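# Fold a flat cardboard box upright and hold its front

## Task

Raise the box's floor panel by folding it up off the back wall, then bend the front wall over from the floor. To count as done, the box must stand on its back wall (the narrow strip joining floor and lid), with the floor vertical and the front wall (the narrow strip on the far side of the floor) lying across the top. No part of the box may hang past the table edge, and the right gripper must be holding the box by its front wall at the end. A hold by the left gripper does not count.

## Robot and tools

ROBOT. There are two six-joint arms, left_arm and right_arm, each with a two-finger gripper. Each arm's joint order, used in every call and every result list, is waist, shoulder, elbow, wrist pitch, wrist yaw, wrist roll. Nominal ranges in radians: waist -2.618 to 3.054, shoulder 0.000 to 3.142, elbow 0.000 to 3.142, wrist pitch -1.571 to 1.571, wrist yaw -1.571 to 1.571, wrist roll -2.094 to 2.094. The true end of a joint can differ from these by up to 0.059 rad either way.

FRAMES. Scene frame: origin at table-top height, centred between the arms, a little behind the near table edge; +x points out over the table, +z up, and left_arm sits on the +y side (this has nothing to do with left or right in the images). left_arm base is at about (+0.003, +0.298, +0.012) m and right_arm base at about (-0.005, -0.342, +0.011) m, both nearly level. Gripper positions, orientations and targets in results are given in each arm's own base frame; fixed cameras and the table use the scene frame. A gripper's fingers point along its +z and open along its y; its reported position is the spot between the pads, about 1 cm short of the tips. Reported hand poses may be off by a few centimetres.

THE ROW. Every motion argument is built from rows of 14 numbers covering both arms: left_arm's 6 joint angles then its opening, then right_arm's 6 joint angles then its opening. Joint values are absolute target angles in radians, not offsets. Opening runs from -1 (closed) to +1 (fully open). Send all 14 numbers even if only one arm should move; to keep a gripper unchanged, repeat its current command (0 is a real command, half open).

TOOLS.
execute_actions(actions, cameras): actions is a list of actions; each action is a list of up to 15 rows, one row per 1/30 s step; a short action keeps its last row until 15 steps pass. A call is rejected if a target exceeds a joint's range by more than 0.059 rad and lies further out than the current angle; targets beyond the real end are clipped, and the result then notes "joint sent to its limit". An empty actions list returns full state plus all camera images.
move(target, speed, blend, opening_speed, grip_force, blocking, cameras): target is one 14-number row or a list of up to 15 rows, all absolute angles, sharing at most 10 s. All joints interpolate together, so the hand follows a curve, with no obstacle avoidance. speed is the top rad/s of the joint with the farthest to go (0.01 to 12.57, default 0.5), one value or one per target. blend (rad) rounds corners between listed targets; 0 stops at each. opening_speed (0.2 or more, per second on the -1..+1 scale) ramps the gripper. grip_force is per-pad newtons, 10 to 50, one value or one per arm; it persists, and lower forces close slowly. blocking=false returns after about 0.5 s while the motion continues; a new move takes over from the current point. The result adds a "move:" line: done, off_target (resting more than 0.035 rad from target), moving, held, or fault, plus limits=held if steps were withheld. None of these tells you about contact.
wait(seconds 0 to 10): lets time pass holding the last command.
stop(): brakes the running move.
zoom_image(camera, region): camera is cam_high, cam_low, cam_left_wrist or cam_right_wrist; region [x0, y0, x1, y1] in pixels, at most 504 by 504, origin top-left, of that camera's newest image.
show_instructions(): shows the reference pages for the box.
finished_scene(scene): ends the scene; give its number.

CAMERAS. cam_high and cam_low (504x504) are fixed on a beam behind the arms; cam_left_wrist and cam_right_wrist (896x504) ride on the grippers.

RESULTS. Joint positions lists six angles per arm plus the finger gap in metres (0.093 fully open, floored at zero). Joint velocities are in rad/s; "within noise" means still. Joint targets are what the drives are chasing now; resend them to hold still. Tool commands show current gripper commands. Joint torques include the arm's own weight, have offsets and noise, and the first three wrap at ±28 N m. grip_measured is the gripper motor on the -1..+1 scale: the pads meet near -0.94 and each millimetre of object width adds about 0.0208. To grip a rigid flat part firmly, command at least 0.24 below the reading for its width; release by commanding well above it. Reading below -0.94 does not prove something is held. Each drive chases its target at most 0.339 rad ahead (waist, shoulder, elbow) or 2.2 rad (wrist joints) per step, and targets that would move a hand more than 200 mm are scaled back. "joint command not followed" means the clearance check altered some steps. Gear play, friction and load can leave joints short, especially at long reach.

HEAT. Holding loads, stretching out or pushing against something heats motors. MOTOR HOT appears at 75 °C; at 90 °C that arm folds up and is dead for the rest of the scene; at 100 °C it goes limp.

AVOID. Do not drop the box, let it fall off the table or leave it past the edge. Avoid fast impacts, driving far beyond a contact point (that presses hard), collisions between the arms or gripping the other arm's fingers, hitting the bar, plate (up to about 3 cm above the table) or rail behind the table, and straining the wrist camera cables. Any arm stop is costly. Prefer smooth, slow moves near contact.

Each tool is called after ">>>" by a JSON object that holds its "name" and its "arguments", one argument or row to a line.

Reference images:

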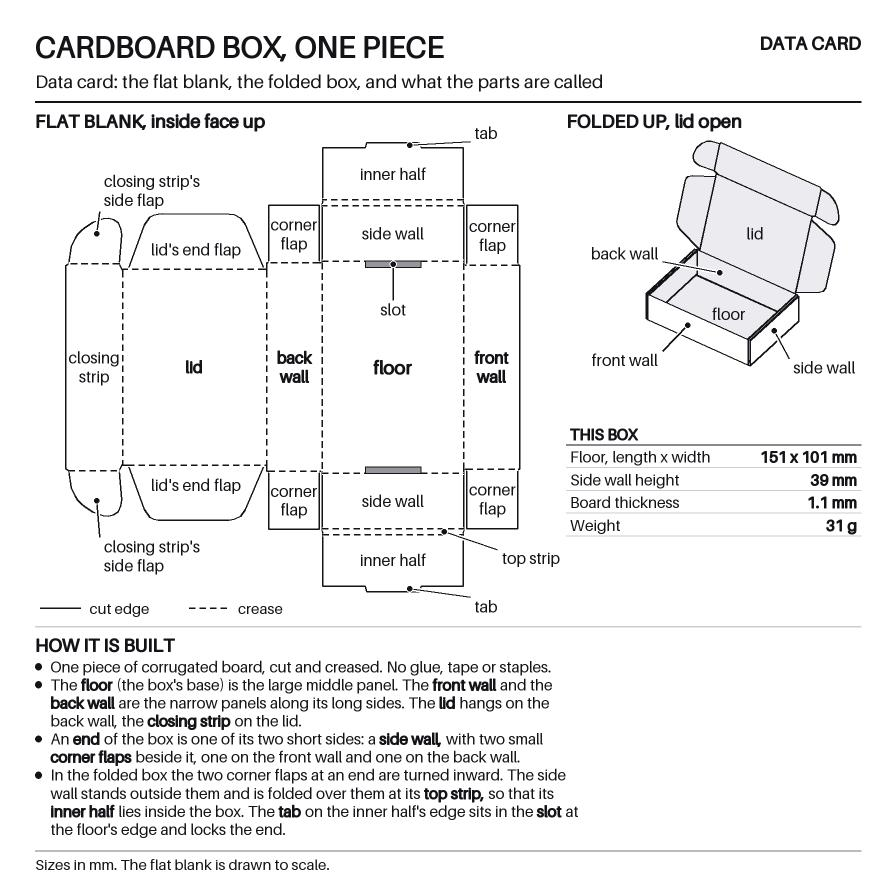

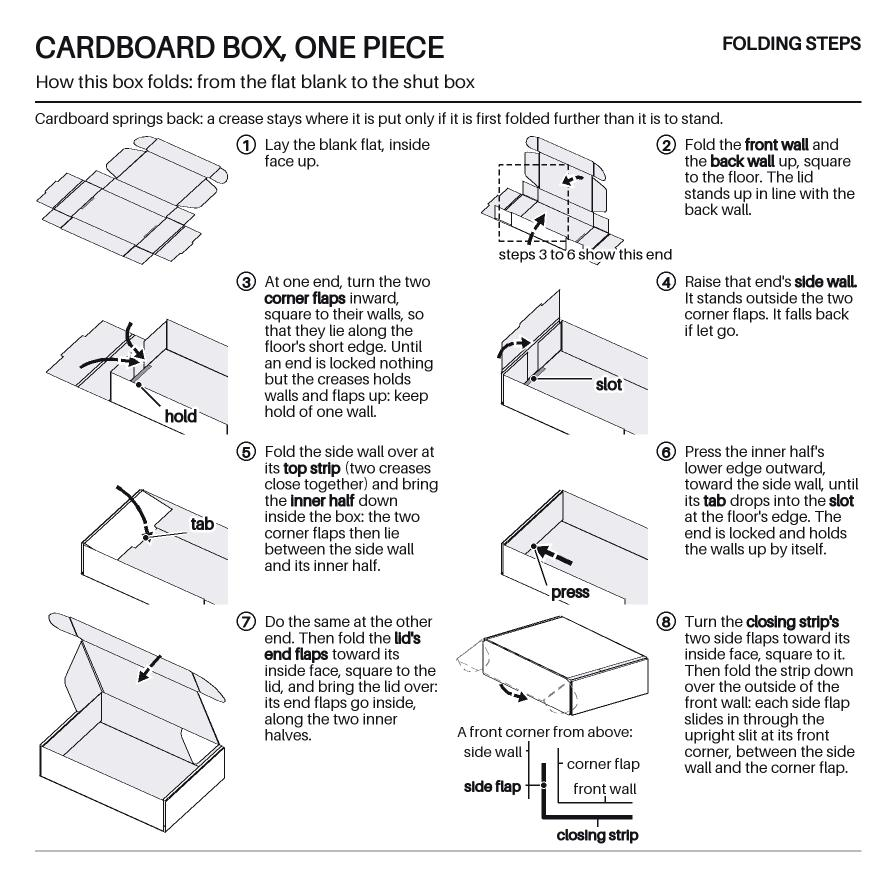

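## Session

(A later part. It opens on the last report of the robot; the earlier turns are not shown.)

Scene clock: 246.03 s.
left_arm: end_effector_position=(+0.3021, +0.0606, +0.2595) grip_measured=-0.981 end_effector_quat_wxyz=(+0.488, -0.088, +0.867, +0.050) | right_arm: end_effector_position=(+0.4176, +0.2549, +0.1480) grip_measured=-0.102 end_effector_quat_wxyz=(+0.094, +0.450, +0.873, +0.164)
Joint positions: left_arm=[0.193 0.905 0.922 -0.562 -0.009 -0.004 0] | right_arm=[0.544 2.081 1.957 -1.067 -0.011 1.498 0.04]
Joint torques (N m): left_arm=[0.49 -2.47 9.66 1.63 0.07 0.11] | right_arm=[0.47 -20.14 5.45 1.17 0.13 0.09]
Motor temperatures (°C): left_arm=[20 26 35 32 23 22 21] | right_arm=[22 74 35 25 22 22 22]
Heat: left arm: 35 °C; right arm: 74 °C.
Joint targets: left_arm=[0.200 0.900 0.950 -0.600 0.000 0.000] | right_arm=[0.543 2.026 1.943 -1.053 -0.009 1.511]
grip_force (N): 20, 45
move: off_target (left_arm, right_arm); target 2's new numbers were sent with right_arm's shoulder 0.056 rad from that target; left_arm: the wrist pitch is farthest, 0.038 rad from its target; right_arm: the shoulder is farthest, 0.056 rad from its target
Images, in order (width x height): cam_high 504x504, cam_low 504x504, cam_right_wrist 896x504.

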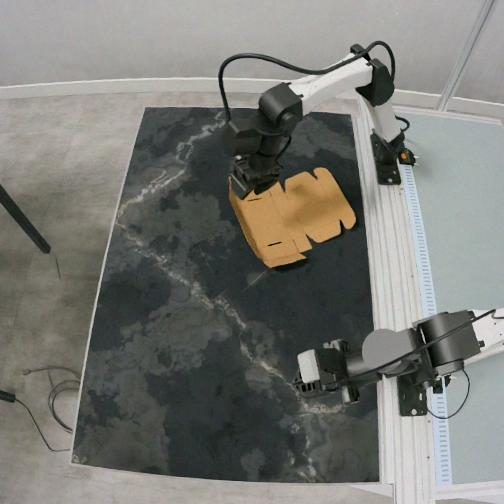

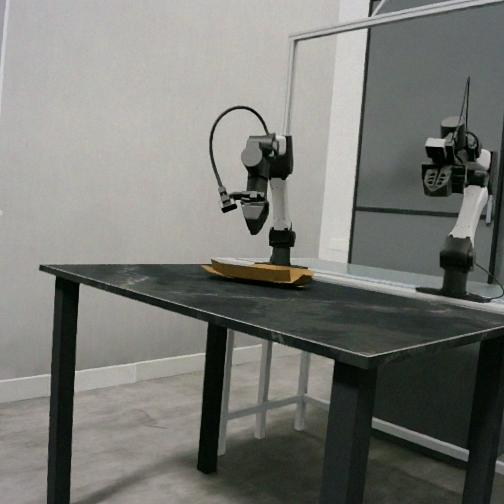

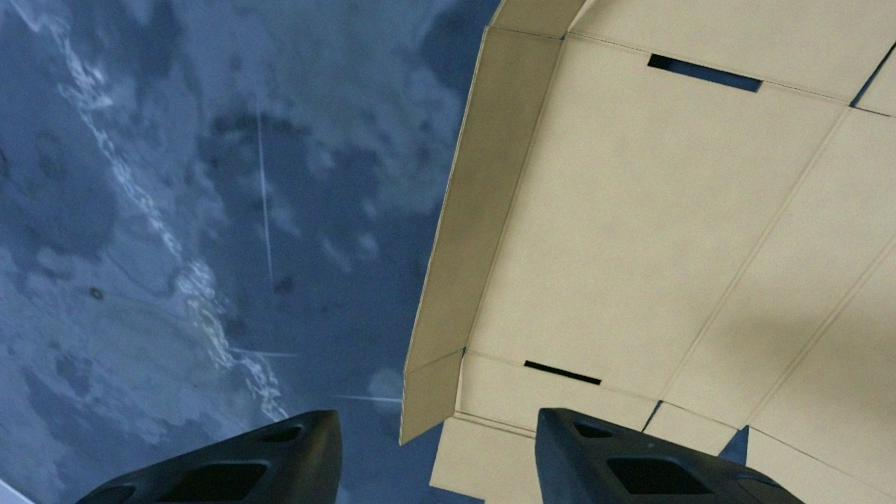

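>>> {"name": "move", "arguments": {
  "target": [0.20, 0.90, 0.95, -0.6, 0, 0, -1.0, 0.561, 2.24, 1.90, -0.99, 0, 1.68, -0.1],
  "speed": 0.3,
  "cameras": ["cam_right_wrist", "cam_high"]
}}

>>> {"name": "zoom_image", "arguments": {
  "camera": "cam_high",
  "region": [200, 130, 400, 330]
}}

Scene clock: 264.23 s.
left_arm: end_effector_position=(+0.3021, +0.0606, +0.2595) grip_measured=-0.981 end_effector_quat_wxyz=(+0.488, -0.088, +0.867, +0.050) | right_arm: end_effector_position=(+0.4191, +0.2594, +0.0718) grip_measured=-0.102 end_effector_quat_wxyz=(+0.053, +0.524, +0.842, +0.118)
Joint positions: left_arm=[0.193 0.905 0.922 -0.562 -0.009 -0.004 0] | right_arm=[0.55 2.219 1.908 -1.001 -0.011 1.665 0.04]
Joint torques (N m): left_arm=[0.43 -2.44 9.72 1.62 0.07 0.12] | right_arm=[1.61 -13.65 5.75 0.88 0.23 0.11]
Motor temperatures (°C): left_arm=[20 26 36 32 23 22 21] | right_arm=[22 83 35 25 22 22 22]
Heat: left arm: 36 °C; right arm: 83 °C. Fold the right arm in close to its base, or ease its load, before you think long.
Joint targets: left_arm=[0.200 0.900 0.950 -0.600 0.000 0.000] | right_arm=[0.562 2.239 1.900 -0.991 0.000 1.680]
MOTOR HOT: the shoulder of the right arm reports 83 °C; the controller's stop level is 90 °C. To cool a motor, set the load down, stop pushing, or move to a pose that needs little force.
grip_force (N): 20, 45
move: off_target (left_arm); left_arm: the wrist pitch is farthest, 0.038 rad from its target
Images, in order (width x height): cam_high 504x504, cam_right_wrist 896x504.

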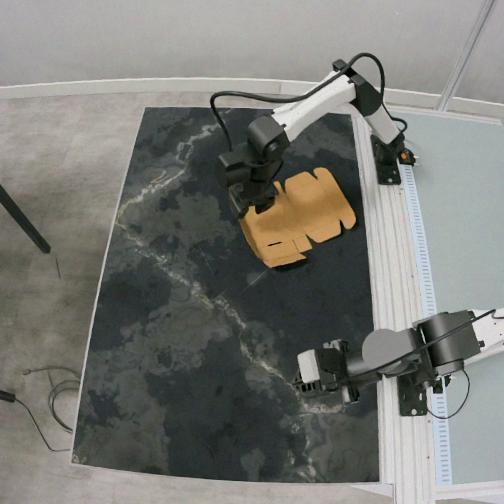

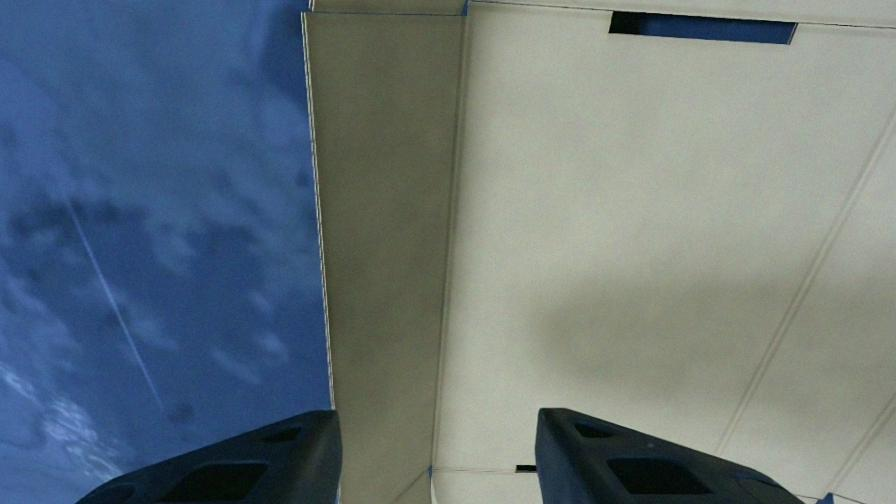

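Scaled by 2.520 from the camera's 504x504 image, which has a finer 720x720 frame.

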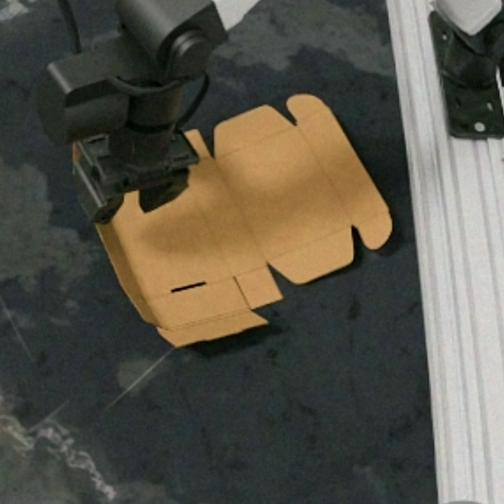

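>>> {"name": "move", "arguments": {
  "target": [0.20, 0.90, 0.95, -0.6, 0, 0, -1.0, 0.561, 1.20, 1.80, -1.5, 0, 1.68, -0.1],
  "speed": 0.9
}}

Scene clock: 268.00 s.
left_arm: end_effector_position=(+0.3021, +0.0606, +0.2595) grip_measured=-0.981 end_effector_quat_wxyz=(+0.488, -0.088, +0.867, +0.050) | right_arm: end_effector_position=(+0.2111, +0.1322, +0.3669) grip_measured=-0.101 end_effector_quat_wxyz=(+0.151, +0.498, +0.793, +0.319)
Joint positions: left_arm=[0.193 0.905 0.922 -0.562 -0.009 -0.004 0] | right_arm=[0.552 1.196 1.808 -1.463 -0.011 1.678 0.04]
Joint velocities: left_arm=[within noise] | right_arm=[0.007 0.002 0.007 -0.007 -0.007 -0.154 0]
Joint torques (N m): left_arm=[0.36 -2.44 9.73 1.63 0.08 0.13] | right_arm=[1.28 -2.55 4.33 1.19 0.22 0.07]
Motor temperatures (°C): left_arm=[20 26 36 32 23 22 21] | right_arm=[22 81 35 25 22 22 22]
Heat: left arm: 36 °C; right arm: 81 °C. Fold the right arm in close to its base, or ease its load, before you think long.
Joint targets: left_arm=[0.200 0.900 0.950 -0.600 0.000 0.000] | right_arm=[0.560 1.199 1.801 -1.500 0.000 1.690]
MOTOR HOT: still on. The shoulder of the right arm reports 81 °C.
grip_force (N): 20, 45
move: off_target (left_arm, right_arm); left_arm: the wrist pitch is farthest, 0.038 rad from its target; right_arm: the wrist pitch is farthest, 0.037 rad from its target

>>> {"name": "wait", "arguments": {
  "seconds": 10
}}

Scene clock: 300.17 s.
left_arm: end_effector_position=(+0.3021, +0.0606, +0.2595) grip_measured=-0.981 end_effector_quat_wxyz=(+0.488, -0.088, +0.867, +0.050) | right_arm: end_effector_position=(+0.2111, +0.1322, +0.3669) grip_measured=-0.101 end_effector_quat_wxyz=(+0.151, +0.498, +0.793, +0.319)
Joint positions: left_arm=[0.193 0.905 0.922 -0.562 -0.009 -0.004 0] | right_arm=[0.552 1.196 1.808 -1.463 -0.011 1.678 0.04]
Joint torques (N m): left_arm=[0.43 -2.41 9.73 1.63 0.08 0.12] | right_arm=[1.28 -2.54 4.41 1.18 0.22 0.07]
Motor temperatures (°C): left_arm=[20 25 37 32 23 22 21] | right_arm=[22 57 34 27 22 22 22]
Heat: left arm: 37 °C; right arm: 57 °C.
Joint targets: left_arm=[0.200 0.900 0.950 -0.600 0.000 0.000] | right_arm=[0.560 1.199 1.801 -1.500 0.000 1.690]
Tool commands: left_gripper/opening=-1.0 right_gripper/opening=-0.1
MOTOR HOT: cleared for the motors of the right arm.
grip_force (N): 20, 45
wait: 10.00 s; at rest from the start

>>> {"name": "move", "arguments": {
  "target": [0.20, 0.90, 0.95, -0.6, 0, 0, -1.0, 0.557, 2.46, 2.315, -1.35, 0, 1.726, 0.2],
  "speed": 0.8,
  "grip_force": [20, 40],
  "cameras": ["cam_right_wrist", "cam_low", "cam_high"]
}}

>>> {"name": "zoom_image", "arguments": {
  "camera": "cam_low",
  "region": [180, 180, 360, 310]
}}

Scene clock: 303.37 s.
left_arm: end_effector_position=(+0.3021, +0.0606, +0.2595) grip_measured=-0.981 end_effector_quat_wxyz=(+0.488, -0.088, +0.867, +0.050) | right_arm: end_effector_position=(+0.4154, +0.2580, +0.0609) grip_measured=+0.198 end_effector_quat_wxyz=(+0.008, +0.543, +0.839, +0.030)
Joint positions: left_arm=[0.193 0.905 0.922 -0.562 -0.009 -0.004 0] | right_arm=[0.552 2.447 2.288 -1.351 -0.011 1.701 0.055]
Joint torques (N m): left_arm=[0.4 -2.45 9.63 1.64 0.07 0.12] | right_arm=[1.02 -15.68 7.99 0.32 0.23 0.11]
Motor temperatures (°C): left_arm=[20 25 37 32 23 22 21] | right_arm=[22 57 35 27 22 22 22]
Heat: left arm: 37 °C; right arm: 57 °C.
Joint targets: left_arm=[0.200 0.900 0.950 -0.600 0.000 0.000] | right_arm=[0.557 2.461 2.315 -1.350 0.000 1.715]
grip_force (N): 20, 40
move: off_target (left_arm); left_arm: the wrist pitch is farthest, 0.038 rad from its target
Images, in order (width x height): cam_high 504x504, cam_low 504x504, cam_right_wrist 896x504.

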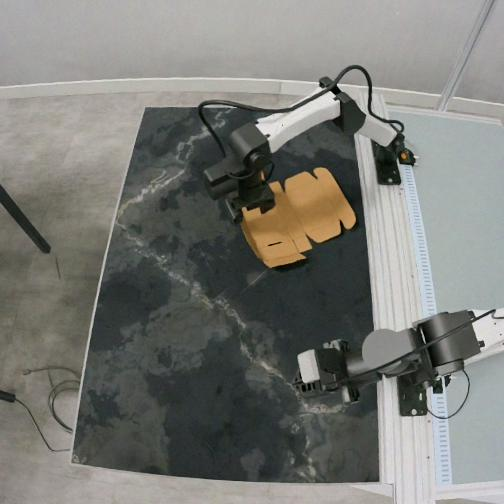

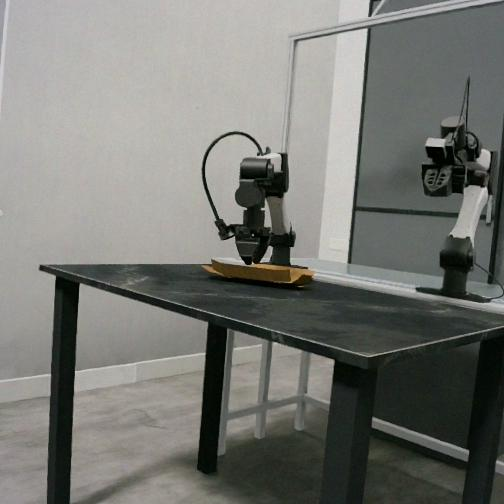

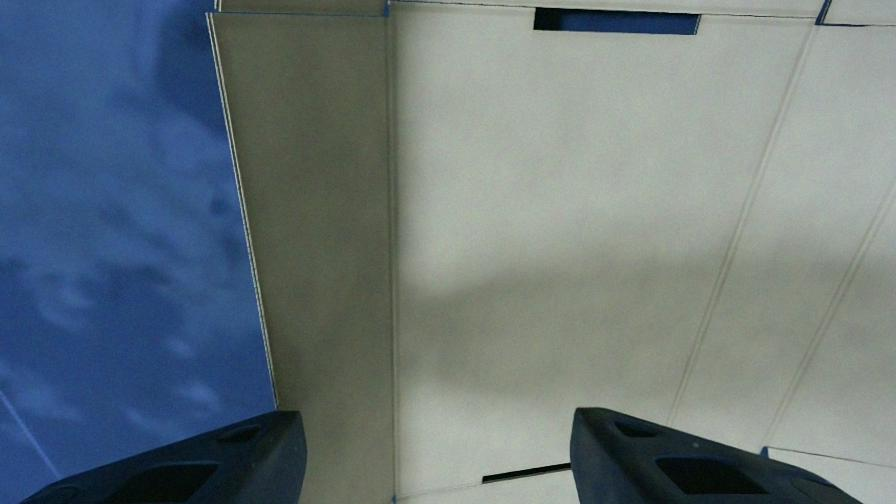

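Scaled by 2.800 from the camera's 504x504 image, which has a finer 720x720 frame.

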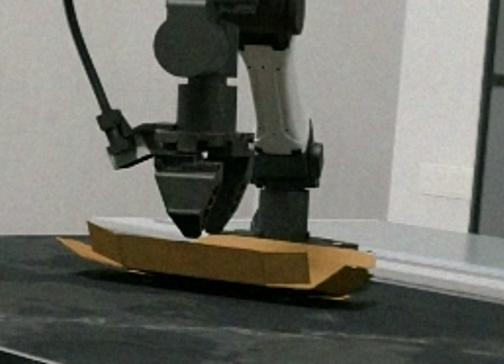

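>>> {"name": "move", "arguments": {
  "target": [
    [0.20, 0.90, 0.95, -0.6, 0, 0, -1.0, 0.576, 2.525, 2.41, -1.385, 0, 1.76, 0.2],
    [0.20, 0.90, 0.95, -0.6, 0, 0, -1.0, 0.576, 2.535, 2.255, -1.23, 0, 1.76, 0.2]
  ],
  "speed": 0.25,
  "blend": 0.02,
  "cameras": ["cam_right_wrist", "cam_low"]
}}

>>> {"name": "zoom_image", "arguments": {
  "camera": "cam_low",
  "region": [180, 180, 360, 310]
}}

Scene clock: 310.53 s.
left_arm: end_effector_position=(+0.3021, +0.0606, +0.2595) grip_measured=-0.981 end_effector_quat_wxyz=(+0.488, -0.088, +0.867, +0.050) | right_arm: end_effector_position=(+0.4277, +0.2738, +0.0289) grip_measured=+0.198 end_effector_quat_wxyz=(+0.014, +0.556, +0.830, +0.046)
Joint positions: left_arm=[0.193 0.905 0.922 -0.562 -0.009 -0.004 0] | right_arm=[0.566 2.506 2.265 -1.235 -0.011 1.747 0.055]
Joint torques (N m): left_arm=[0.46 -2.44 9.66 1.64 0.07 0.1] | right_arm=[1.51 -14.63 5.19 0.45 0.23 0.12]
Motor temperatures (°C): left_arm=[20 25 38 32 23 22 21] | right_arm=[22 58 35 26 22 22 22]
Heat: left arm: 38 °C; right arm: 58 °C.
Joint targets: left_arm=[0.200 0.900 0.950 -0.600 0.000 0.000] | right_arm=[0.576 2.536 2.254 -1.229 0.000 1.761]
grip_force (N): 20, 40
move: off_target (left_arm); left_arm: the wrist pitch is farthest, 0.038 rad from its target
Images, in order (width x height): cam_low 504x504, cam_right_wrist 896x504.

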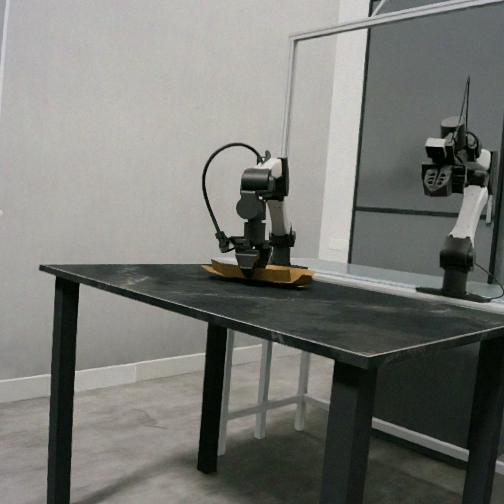

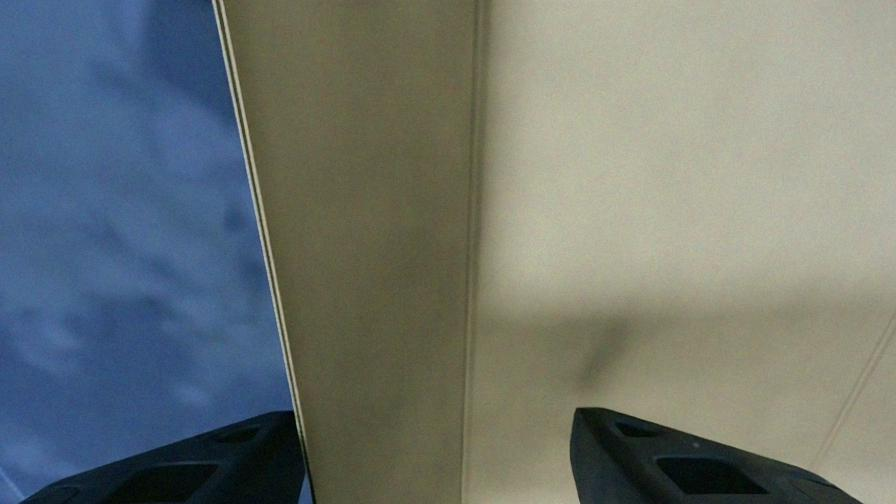

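Scaled by 2.800 from the camera's 504x504 image, which has a finer 720x720 frame.

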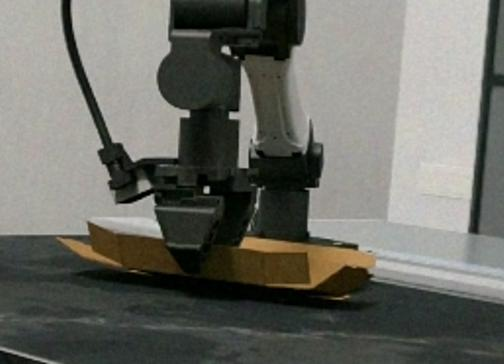

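>>> {"name": "move", "arguments": {
  "target": [0.20, 0.90, 0.95, -0.6, 0, 0, -1.0, 0.576, 2.535, 2.255, -1.23, 0, 1.76, -1.0],
  "speed": 0.25,
  "cameras": ["cam_right_wrist", "cam_low"]
}}

>>> {"name": "zoom_image", "arguments": {
  "camera": "cam_low",
  "region": [180, 180, 360, 310]
}}

Scene clock: 315.17 s.
left_arm: end_effector_position=(+0.3021, +0.0606, +0.2595) grip_measured=-0.981 end_effector_quat_wxyz=(+0.488, -0.088, +0.867, +0.050) | right_arm: end_effector_position=(+0.4283, +0.2742, +0.0290) grip_measured=-0.975 end_effector_quat_wxyz=(+0.015, +0.556, +0.830, +0.047)
Joint positions: left_arm=[0.193 0.905 0.922 -0.562 -0.009 -0.004 0] | right_arm=[0.566 2.506 2.265 -1.232 -0.011 1.747 0]
Joint torques (N m): left_arm=[0.4 -2.44 9.65 1.63 0.08 0.11] | right_arm=[1.52 -14.65 5.29 0.42 0.23 0.11]
Motor temperatures (°C): left_arm=[20 25 38 32 23 22 21] | right_arm=[22 59 34 26 22 22 22]
Heat: left arm: 38 °C; right arm: 59 °C.
Joint targets: left_arm=[0.200 0.900 0.950 -0.600 0.000 0.000] | right_arm=[0.576 2.535 2.255 -1.229 0.000 1.760]
grip_force (N): 20, 40
move: off_target (left_arm); left_arm: the wrist pitch is farthest, 0.038 rad from its target
Images, in order (width x height): cam_low 504x504, cam_right_wrist 896x504.

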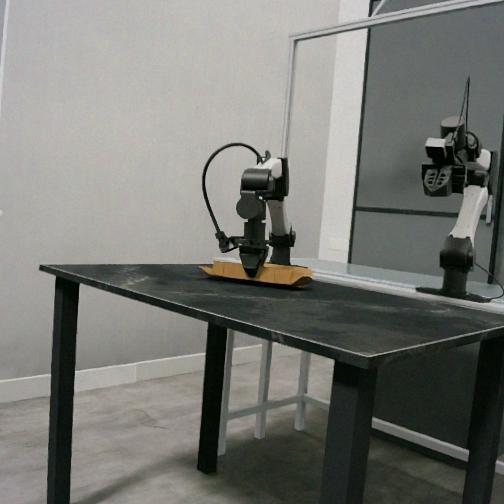

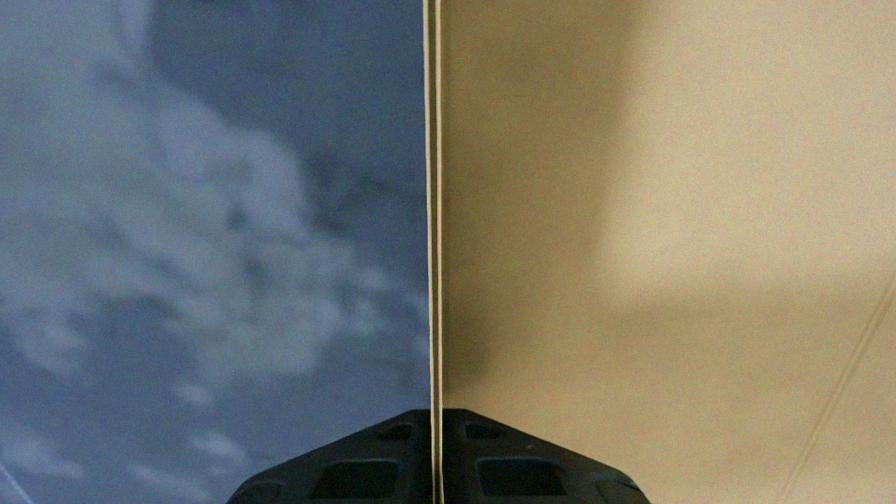

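Scaled by 2.800 from the camera's 504x504 image, which has a finer 720x720 frame.

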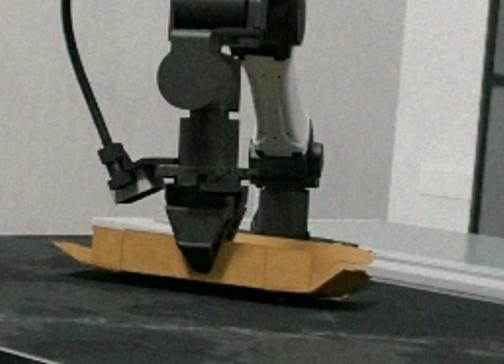

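>>> {"name": "move", "arguments": {
  "target": [
    [0.0, 1.0, 0.90, -0.6, 0, 0, -1.0, 0.60, 2.15, 2.02, -1.10, 0, 1.70, -1.0],
    [-0.3, 1.0, 0.90, -0.65, 0, 0.5, -1.0, 0.665, 1.86, 1.69, -0.84, 0, 1.60, -1.0],
    [-0.6, 1.0, 0.90, -0.68, 0, 1.0, -1.0, 0.665, 2.09, 1.80, -0.965, 0, 1.60, -1.0]
  ],
  "speed": [0.4, 0.45, 0.4],
  "blend": [0.1, 0.05, 0],
  "cameras": ["cam_right_wrist", "cam_low", "cam_high"]
}}

>>> {"name": "zoom_image", "arguments": {
  "camera": "cam_low",
  "region": [180, 160, 360, 310]
}}

>>> {"name": "zoom_image", "arguments": {
  "camera": "cam_high",
  "region": [200, 130, 400, 330]
}}

Scene clock: 321.87 s.
left_arm: end_effector_position=(+0.2548, -0.1725, +0.2187) grip_measured=-0.981 end_effector_quat_wxyz=(+0.408, +0.648, +0.638, +0.084) | right_arm: end_effector_position=(+0.3774, +0.2920, +0.1023) grip_measured=-0.975 end_effector_quat_wxyz=(+0.067, +0.450, +0.877, +0.154)
Joint positions: left_arm=[-0.6 0.992 0.922 -0.642 -0.009 0.99 0] | right_arm=[0.655 2.065 1.767 -0.935 -0.011 1.606 0]
Joint torques (N m): left_arm=[-0.7 -1.8 5.68 1.42 0.11 0.24] | right_arm=[1.52 -11.9 9.07 0.59 0.23 -0.09]
Motor temperatures (°C): left_arm=[20 25 38 32 23 22 21] | right_arm=[22 62 35 25 22 22 22]
Heat: left arm: 38 °C; right arm: 62 °C.
Joint targets: left_arm=[-0.606 1.001 0.900 -0.681 -0.001 1.008] | right_arm=[0.665 2.090 1.800 -0.965 0.000 1.599]
grip_force (N): 20, 40
move: off_target (left_arm); left_arm: the wrist pitch is farthest, 0.038 rad from its target
Images, in order (width x height): cam_high 504x504, cam_low 504x504, cam_right_wrist 896x504.

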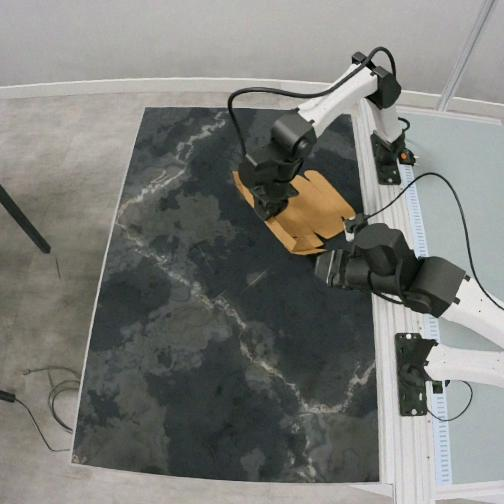

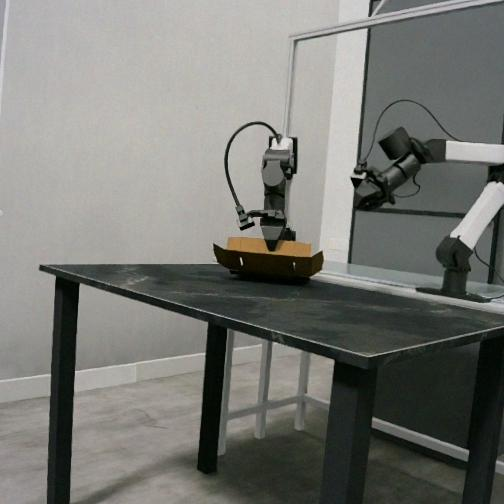

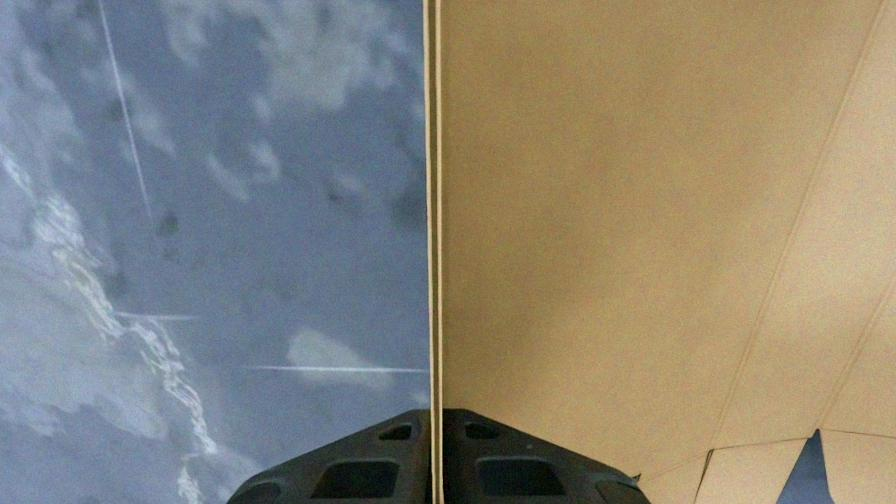

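Scaled by 2.800 from the camera's 504x504 image, which has a finer 720x720 frame.

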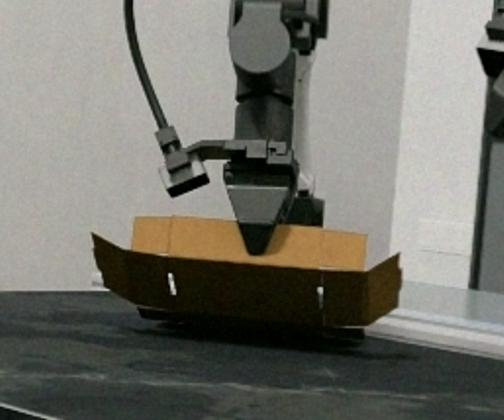

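Scaled by 2.520 from the camera's 504x504 image, which has a finer 720x720 frame.

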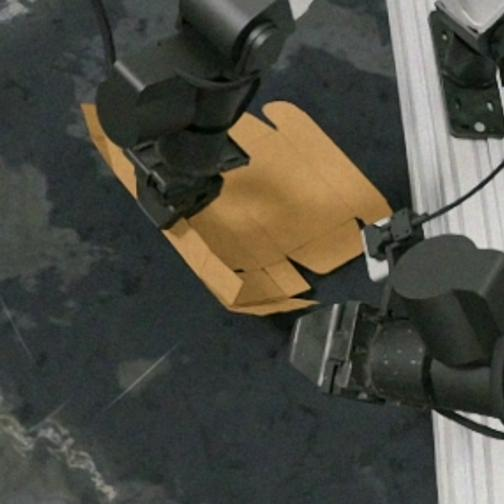

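>>> {"name": "move", "arguments": {
  "target": [
    [-0.6, 1.0, 0.90, -0.68, 0, 1.0, -1.0, 0.665, 2.12, 1.60, -0.545, 0, 1.60, -1.0],
    [-0.7, 1.0, 0.90, -0.68, 0, 1.2, -1.0, 0.665, 1.99, 1.135, 0.24, 0, 1.60, -1.0]
  ],
  "speed": [0.4, 0.5],
  "blend": [0.1, 0],
  "cameras": ["cam_right_wrist", "cam_low", "cam_high"]
}}

>>> {"name": "zoom_image", "arguments": {
  "camera": "cam_low",
  "region": [180, 160, 360, 310]
}}

>>> {"name": "zoom_image", "arguments": {
  "camera": "cam_high",
  "region": [200, 130, 400, 330]
}}

Scene clock: 327.67 s.
left_arm: end_effector_position=(+0.2364, -0.1970, +0.2187) grip_measured=-0.981 end_effector_quat_wxyz=(+0.403, +0.734, +0.537, +0.103) | right_arm: end_effector_position=(+0.4174, +0.3221, +0.0431) grip_measured=-0.975 end_effector_quat_wxyz=(+0.178, +0.415, +0.803, +0.389)
Joint positions: left_arm=[-0.7 0.992 0.922 -0.642 -0.009 1.182 0] | right_arm=[0.655 2.038 1.149 0.203 -0.008 1.612 0]
Joint torques (N m): left_arm=[-0.72 -1.91 5.63 1.41 0.11 0.23] | right_arm=[1.52 -18.5 5.14 2.23 0.17 -0.09]
Motor temperatures (°C): left_arm=[20 25 37 32 23 22 21] | right_arm=[22 61 35 26 22 22 22]
Heat: left arm: 37 °C; right arm: 61 °C.
Joint targets: left_arm=[-0.707 1.000 0.900 -0.680 0.000 1.200] | right_arm=[0.665 1.990 1.136 0.239 -0.001 1.609]
grip_force (N): 20, 40
move: off_target (left_arm, right_arm); left_arm: the wrist pitch is farthest, 0.038 rad from its target; right_arm: the shoulder is farthest, 0.048 rad from its target
Images, in order (width x height): cam_high 504x504, cam_low 504x504, cam_right_wrist 896x504.

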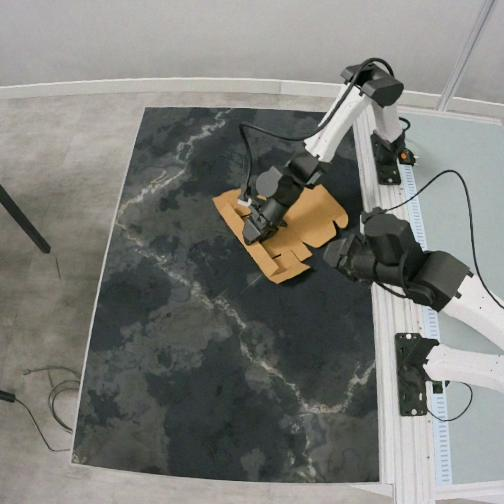

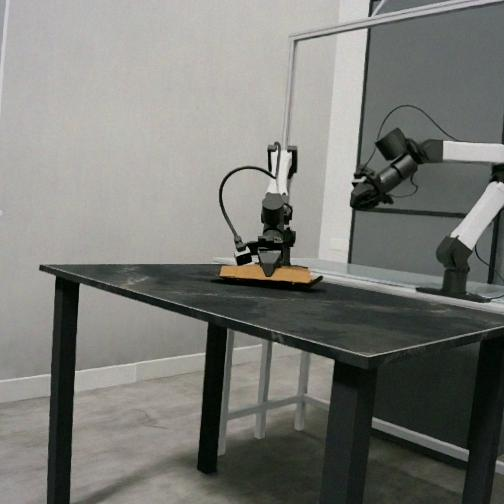

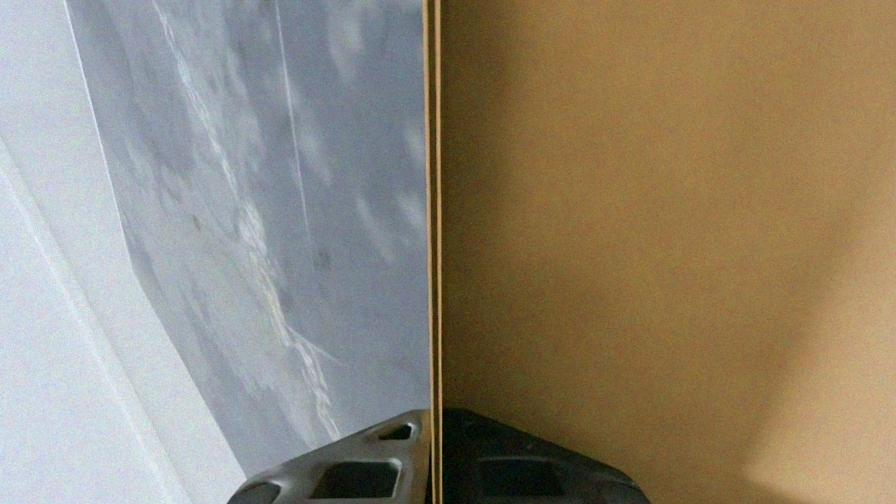

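Scaled by 2.800 from the camera's 504x504 image, which has a finer 720x720 frame.

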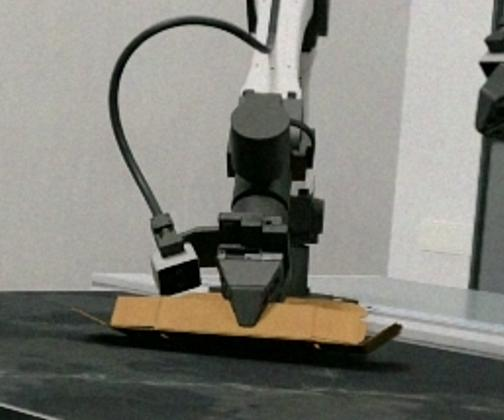

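Scaled by 2.520 from the camera's 504x504 image, which has a finer 720x720 frame.

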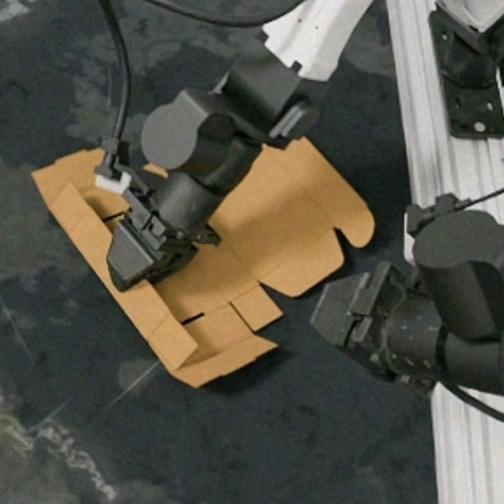

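>>> {"name": "move", "arguments": {
  "target": [-0.7, 1.0, 0.90, -0.68, 0, 1.2, -1.0, 0.665, 2.205, 0.85, 1.085, 0, 1.60, -1.0],
  "speed": 0.4,
  "cameras": ["cam_low", "cam_high"]
}}

>>> {"name": "zoom_image", "arguments": {
  "camera": "cam_low",
  "region": [180, 160, 360, 310]
}}

>>> {"name": "zoom_image", "arguments": {
  "camera": "cam_high",
  "region": [200, 130, 400, 330]
}}

Scene clock: 334.53 s.
left_arm: end_effector_position=(+0.2364, -0.1970, +0.2187) grip_measured=-0.981 end_effector_quat_wxyz=(+0.403, +0.734, +0.537, +0.103) | right_arm: end_effector_position=(+0.4161, +0.3222, +0.0526) grip_measured=-0.975 end_effector_quat_wxyz=(+0.266, +0.354, +0.704, +0.555)
Joint positions: left_arm=[-0.7 0.992 0.922 -0.642 -0.009 1.183 0] | right_arm=[0.659 2.168 0.865 1.059 0.001 1.589 0]
Joint torques (N m): left_arm=[-0.17 -1.85 5.72 1.45 0.11 0.22] | right_arm=[1.18 -9.43 3.55 2.47 0.16 -0.04]
Motor temperatures (°C): left_arm=[20 25 37 32 23 22 21] | right_arm=[22 61 35 28 22 22 22]
Heat: left arm: 37 °C; right arm: 61 °C.
Joint targets: left_arm=[-0.700 1.000 0.900 -0.680 0.000 1.201] | right_arm=[0.666 2.204 0.850 1.085 0.009 1.591]
grip_force (N): 20, 40
move: off_target (left_arm, right_arm); left_arm: the wrist pitch is farthest, 0.038 rad from its target; right_arm: the shoulder is farthest, 0.037 rad from its target
Images, in order (width x height): cam_high 504x504, cam_low 504x504.

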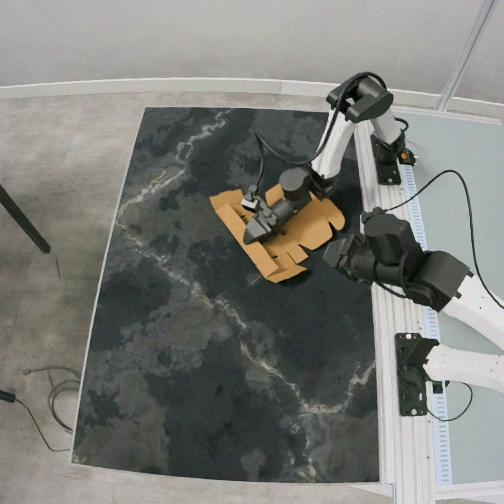

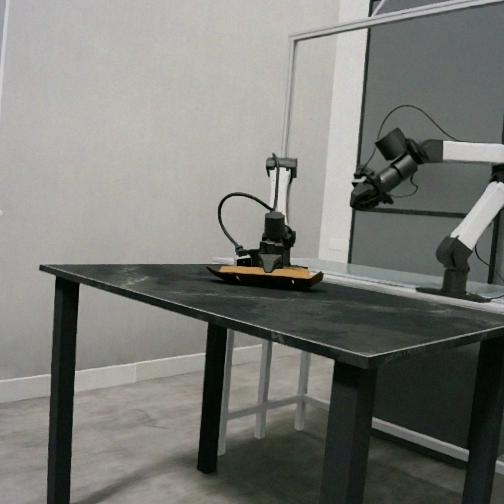

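Scaled by 2.800 from the camera's 504x504 image, which has a finer 720x720 frame.

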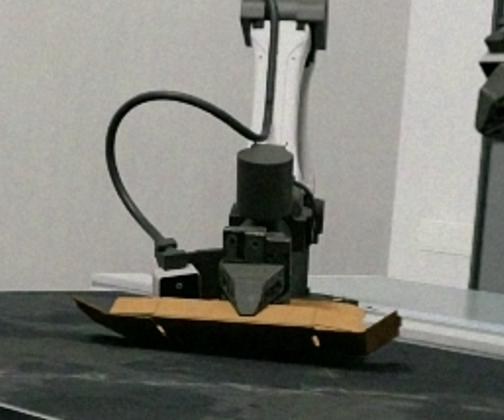

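Scaled by 2.520 from the camera's 504x504 image, which has a finer 720x720 frame.

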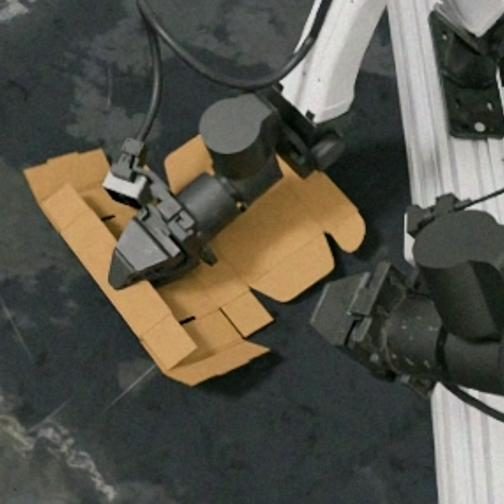

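>>> {"name": "move", "arguments": {
  "target": [
    [-0.85, 1.0, 0.90, -0.68, 0, 1.3, -1.0, 0.665, 2.05, 0.86, 1.26, 0, 1.60, -1.0],
    [-0.97, 1.0, 0.90, -0.68, 0, 1.4, -1.0, 0.665, 2.20, 0.985, 1.10, 0, 1.60, -1.0]
  ],
  "speed": [0.3, 0.3],
  "blend": [0.03, 0],
  "cameras": ["cam_low", "cam_high", "cam_left_wrist"]
}}

>>> {"name": "zoom_image", "arguments": {
  "camera": "cam_low",
  "region": [180, 160, 360, 310]
}}

>>> {"name": "zoom_image", "arguments": {
  "camera": "cam_high",
  "region": [200, 130, 400, 330]
}}

Scene clock: 337.87 s.
left_arm: end_effector_position=(+0.1768, -0.2519, +0.2187) grip_measured=-0.981 end_effector_quat_wxyz=(+0.406, +0.837, +0.355, +0.090) | right_arm: end_effector_position=(+0.4360, +0.3396, +0.0989) grip_measured=-0.975 end_effector_quat_wxyz=(+0.285, +0.333, +0.659, +0.612)
Joint positions: left_arm=[-0.963 0.992 0.922 -0.642 -0.009 1.381 0] | right_arm=[0.659 2.179 0.958 1.131 -0.008 1.603 0]
Joint torques (N m): left_arm=[-0.64 -1.95 5.68 1.42 0.11 0.27] | right_arm=[1.09 -11.41 7.17 1.83 0.06 0.01]
Motor temperatures (°C): left_arm=[20 24 37 33 23 22 21] | right_arm=[22 61 35 28 22 22 22]
Heat: left arm: 37 °C; right arm: 61 °C.
Joint targets: left_arm=[-0.971 1.000 0.900 -0.680 0.000 1.400] | right_arm=[0.665 2.201 0.985 1.100 -0.009 1.610]
grip_force (N): 20, 40
move: off_target (left_arm); left_arm: the wrist pitch is farthest, 0.038 rad from its target
Images, in order (width x height): cam_high 504x504, cam_low 504x504, cam_left_wrist 896x504.

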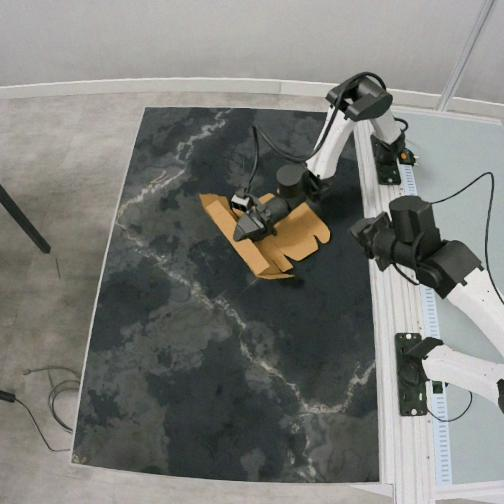

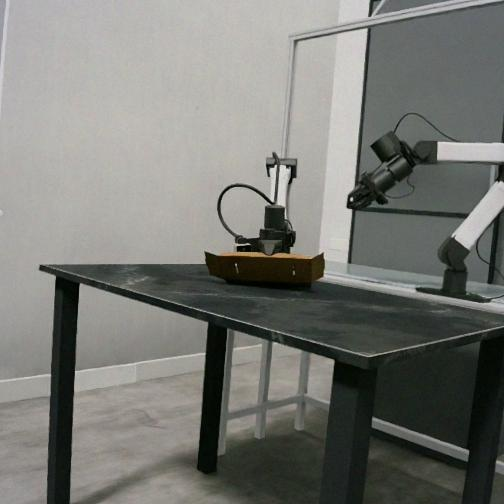

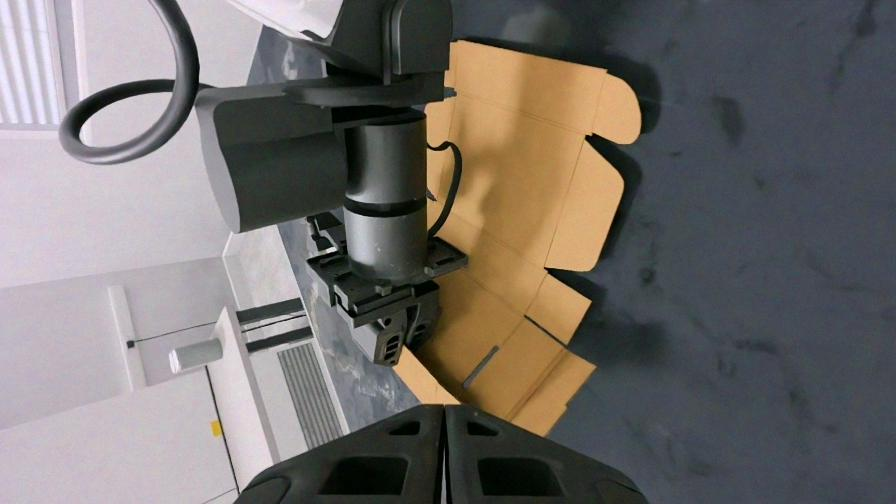

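Scaled by 2.800 from the camera's 504x504 image, which has a finer 720x720 frame.

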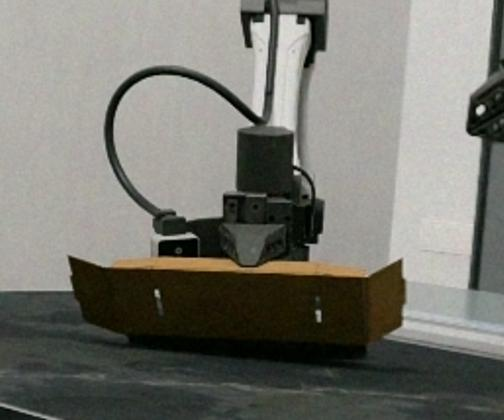

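Scaled by 2.520 from the camera's 504x504 image, which has a finer 720x720 frame.

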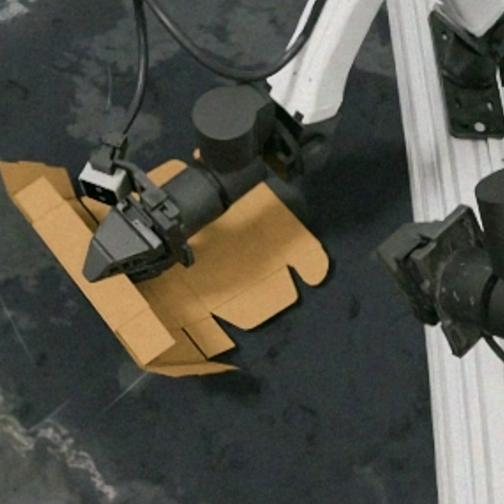

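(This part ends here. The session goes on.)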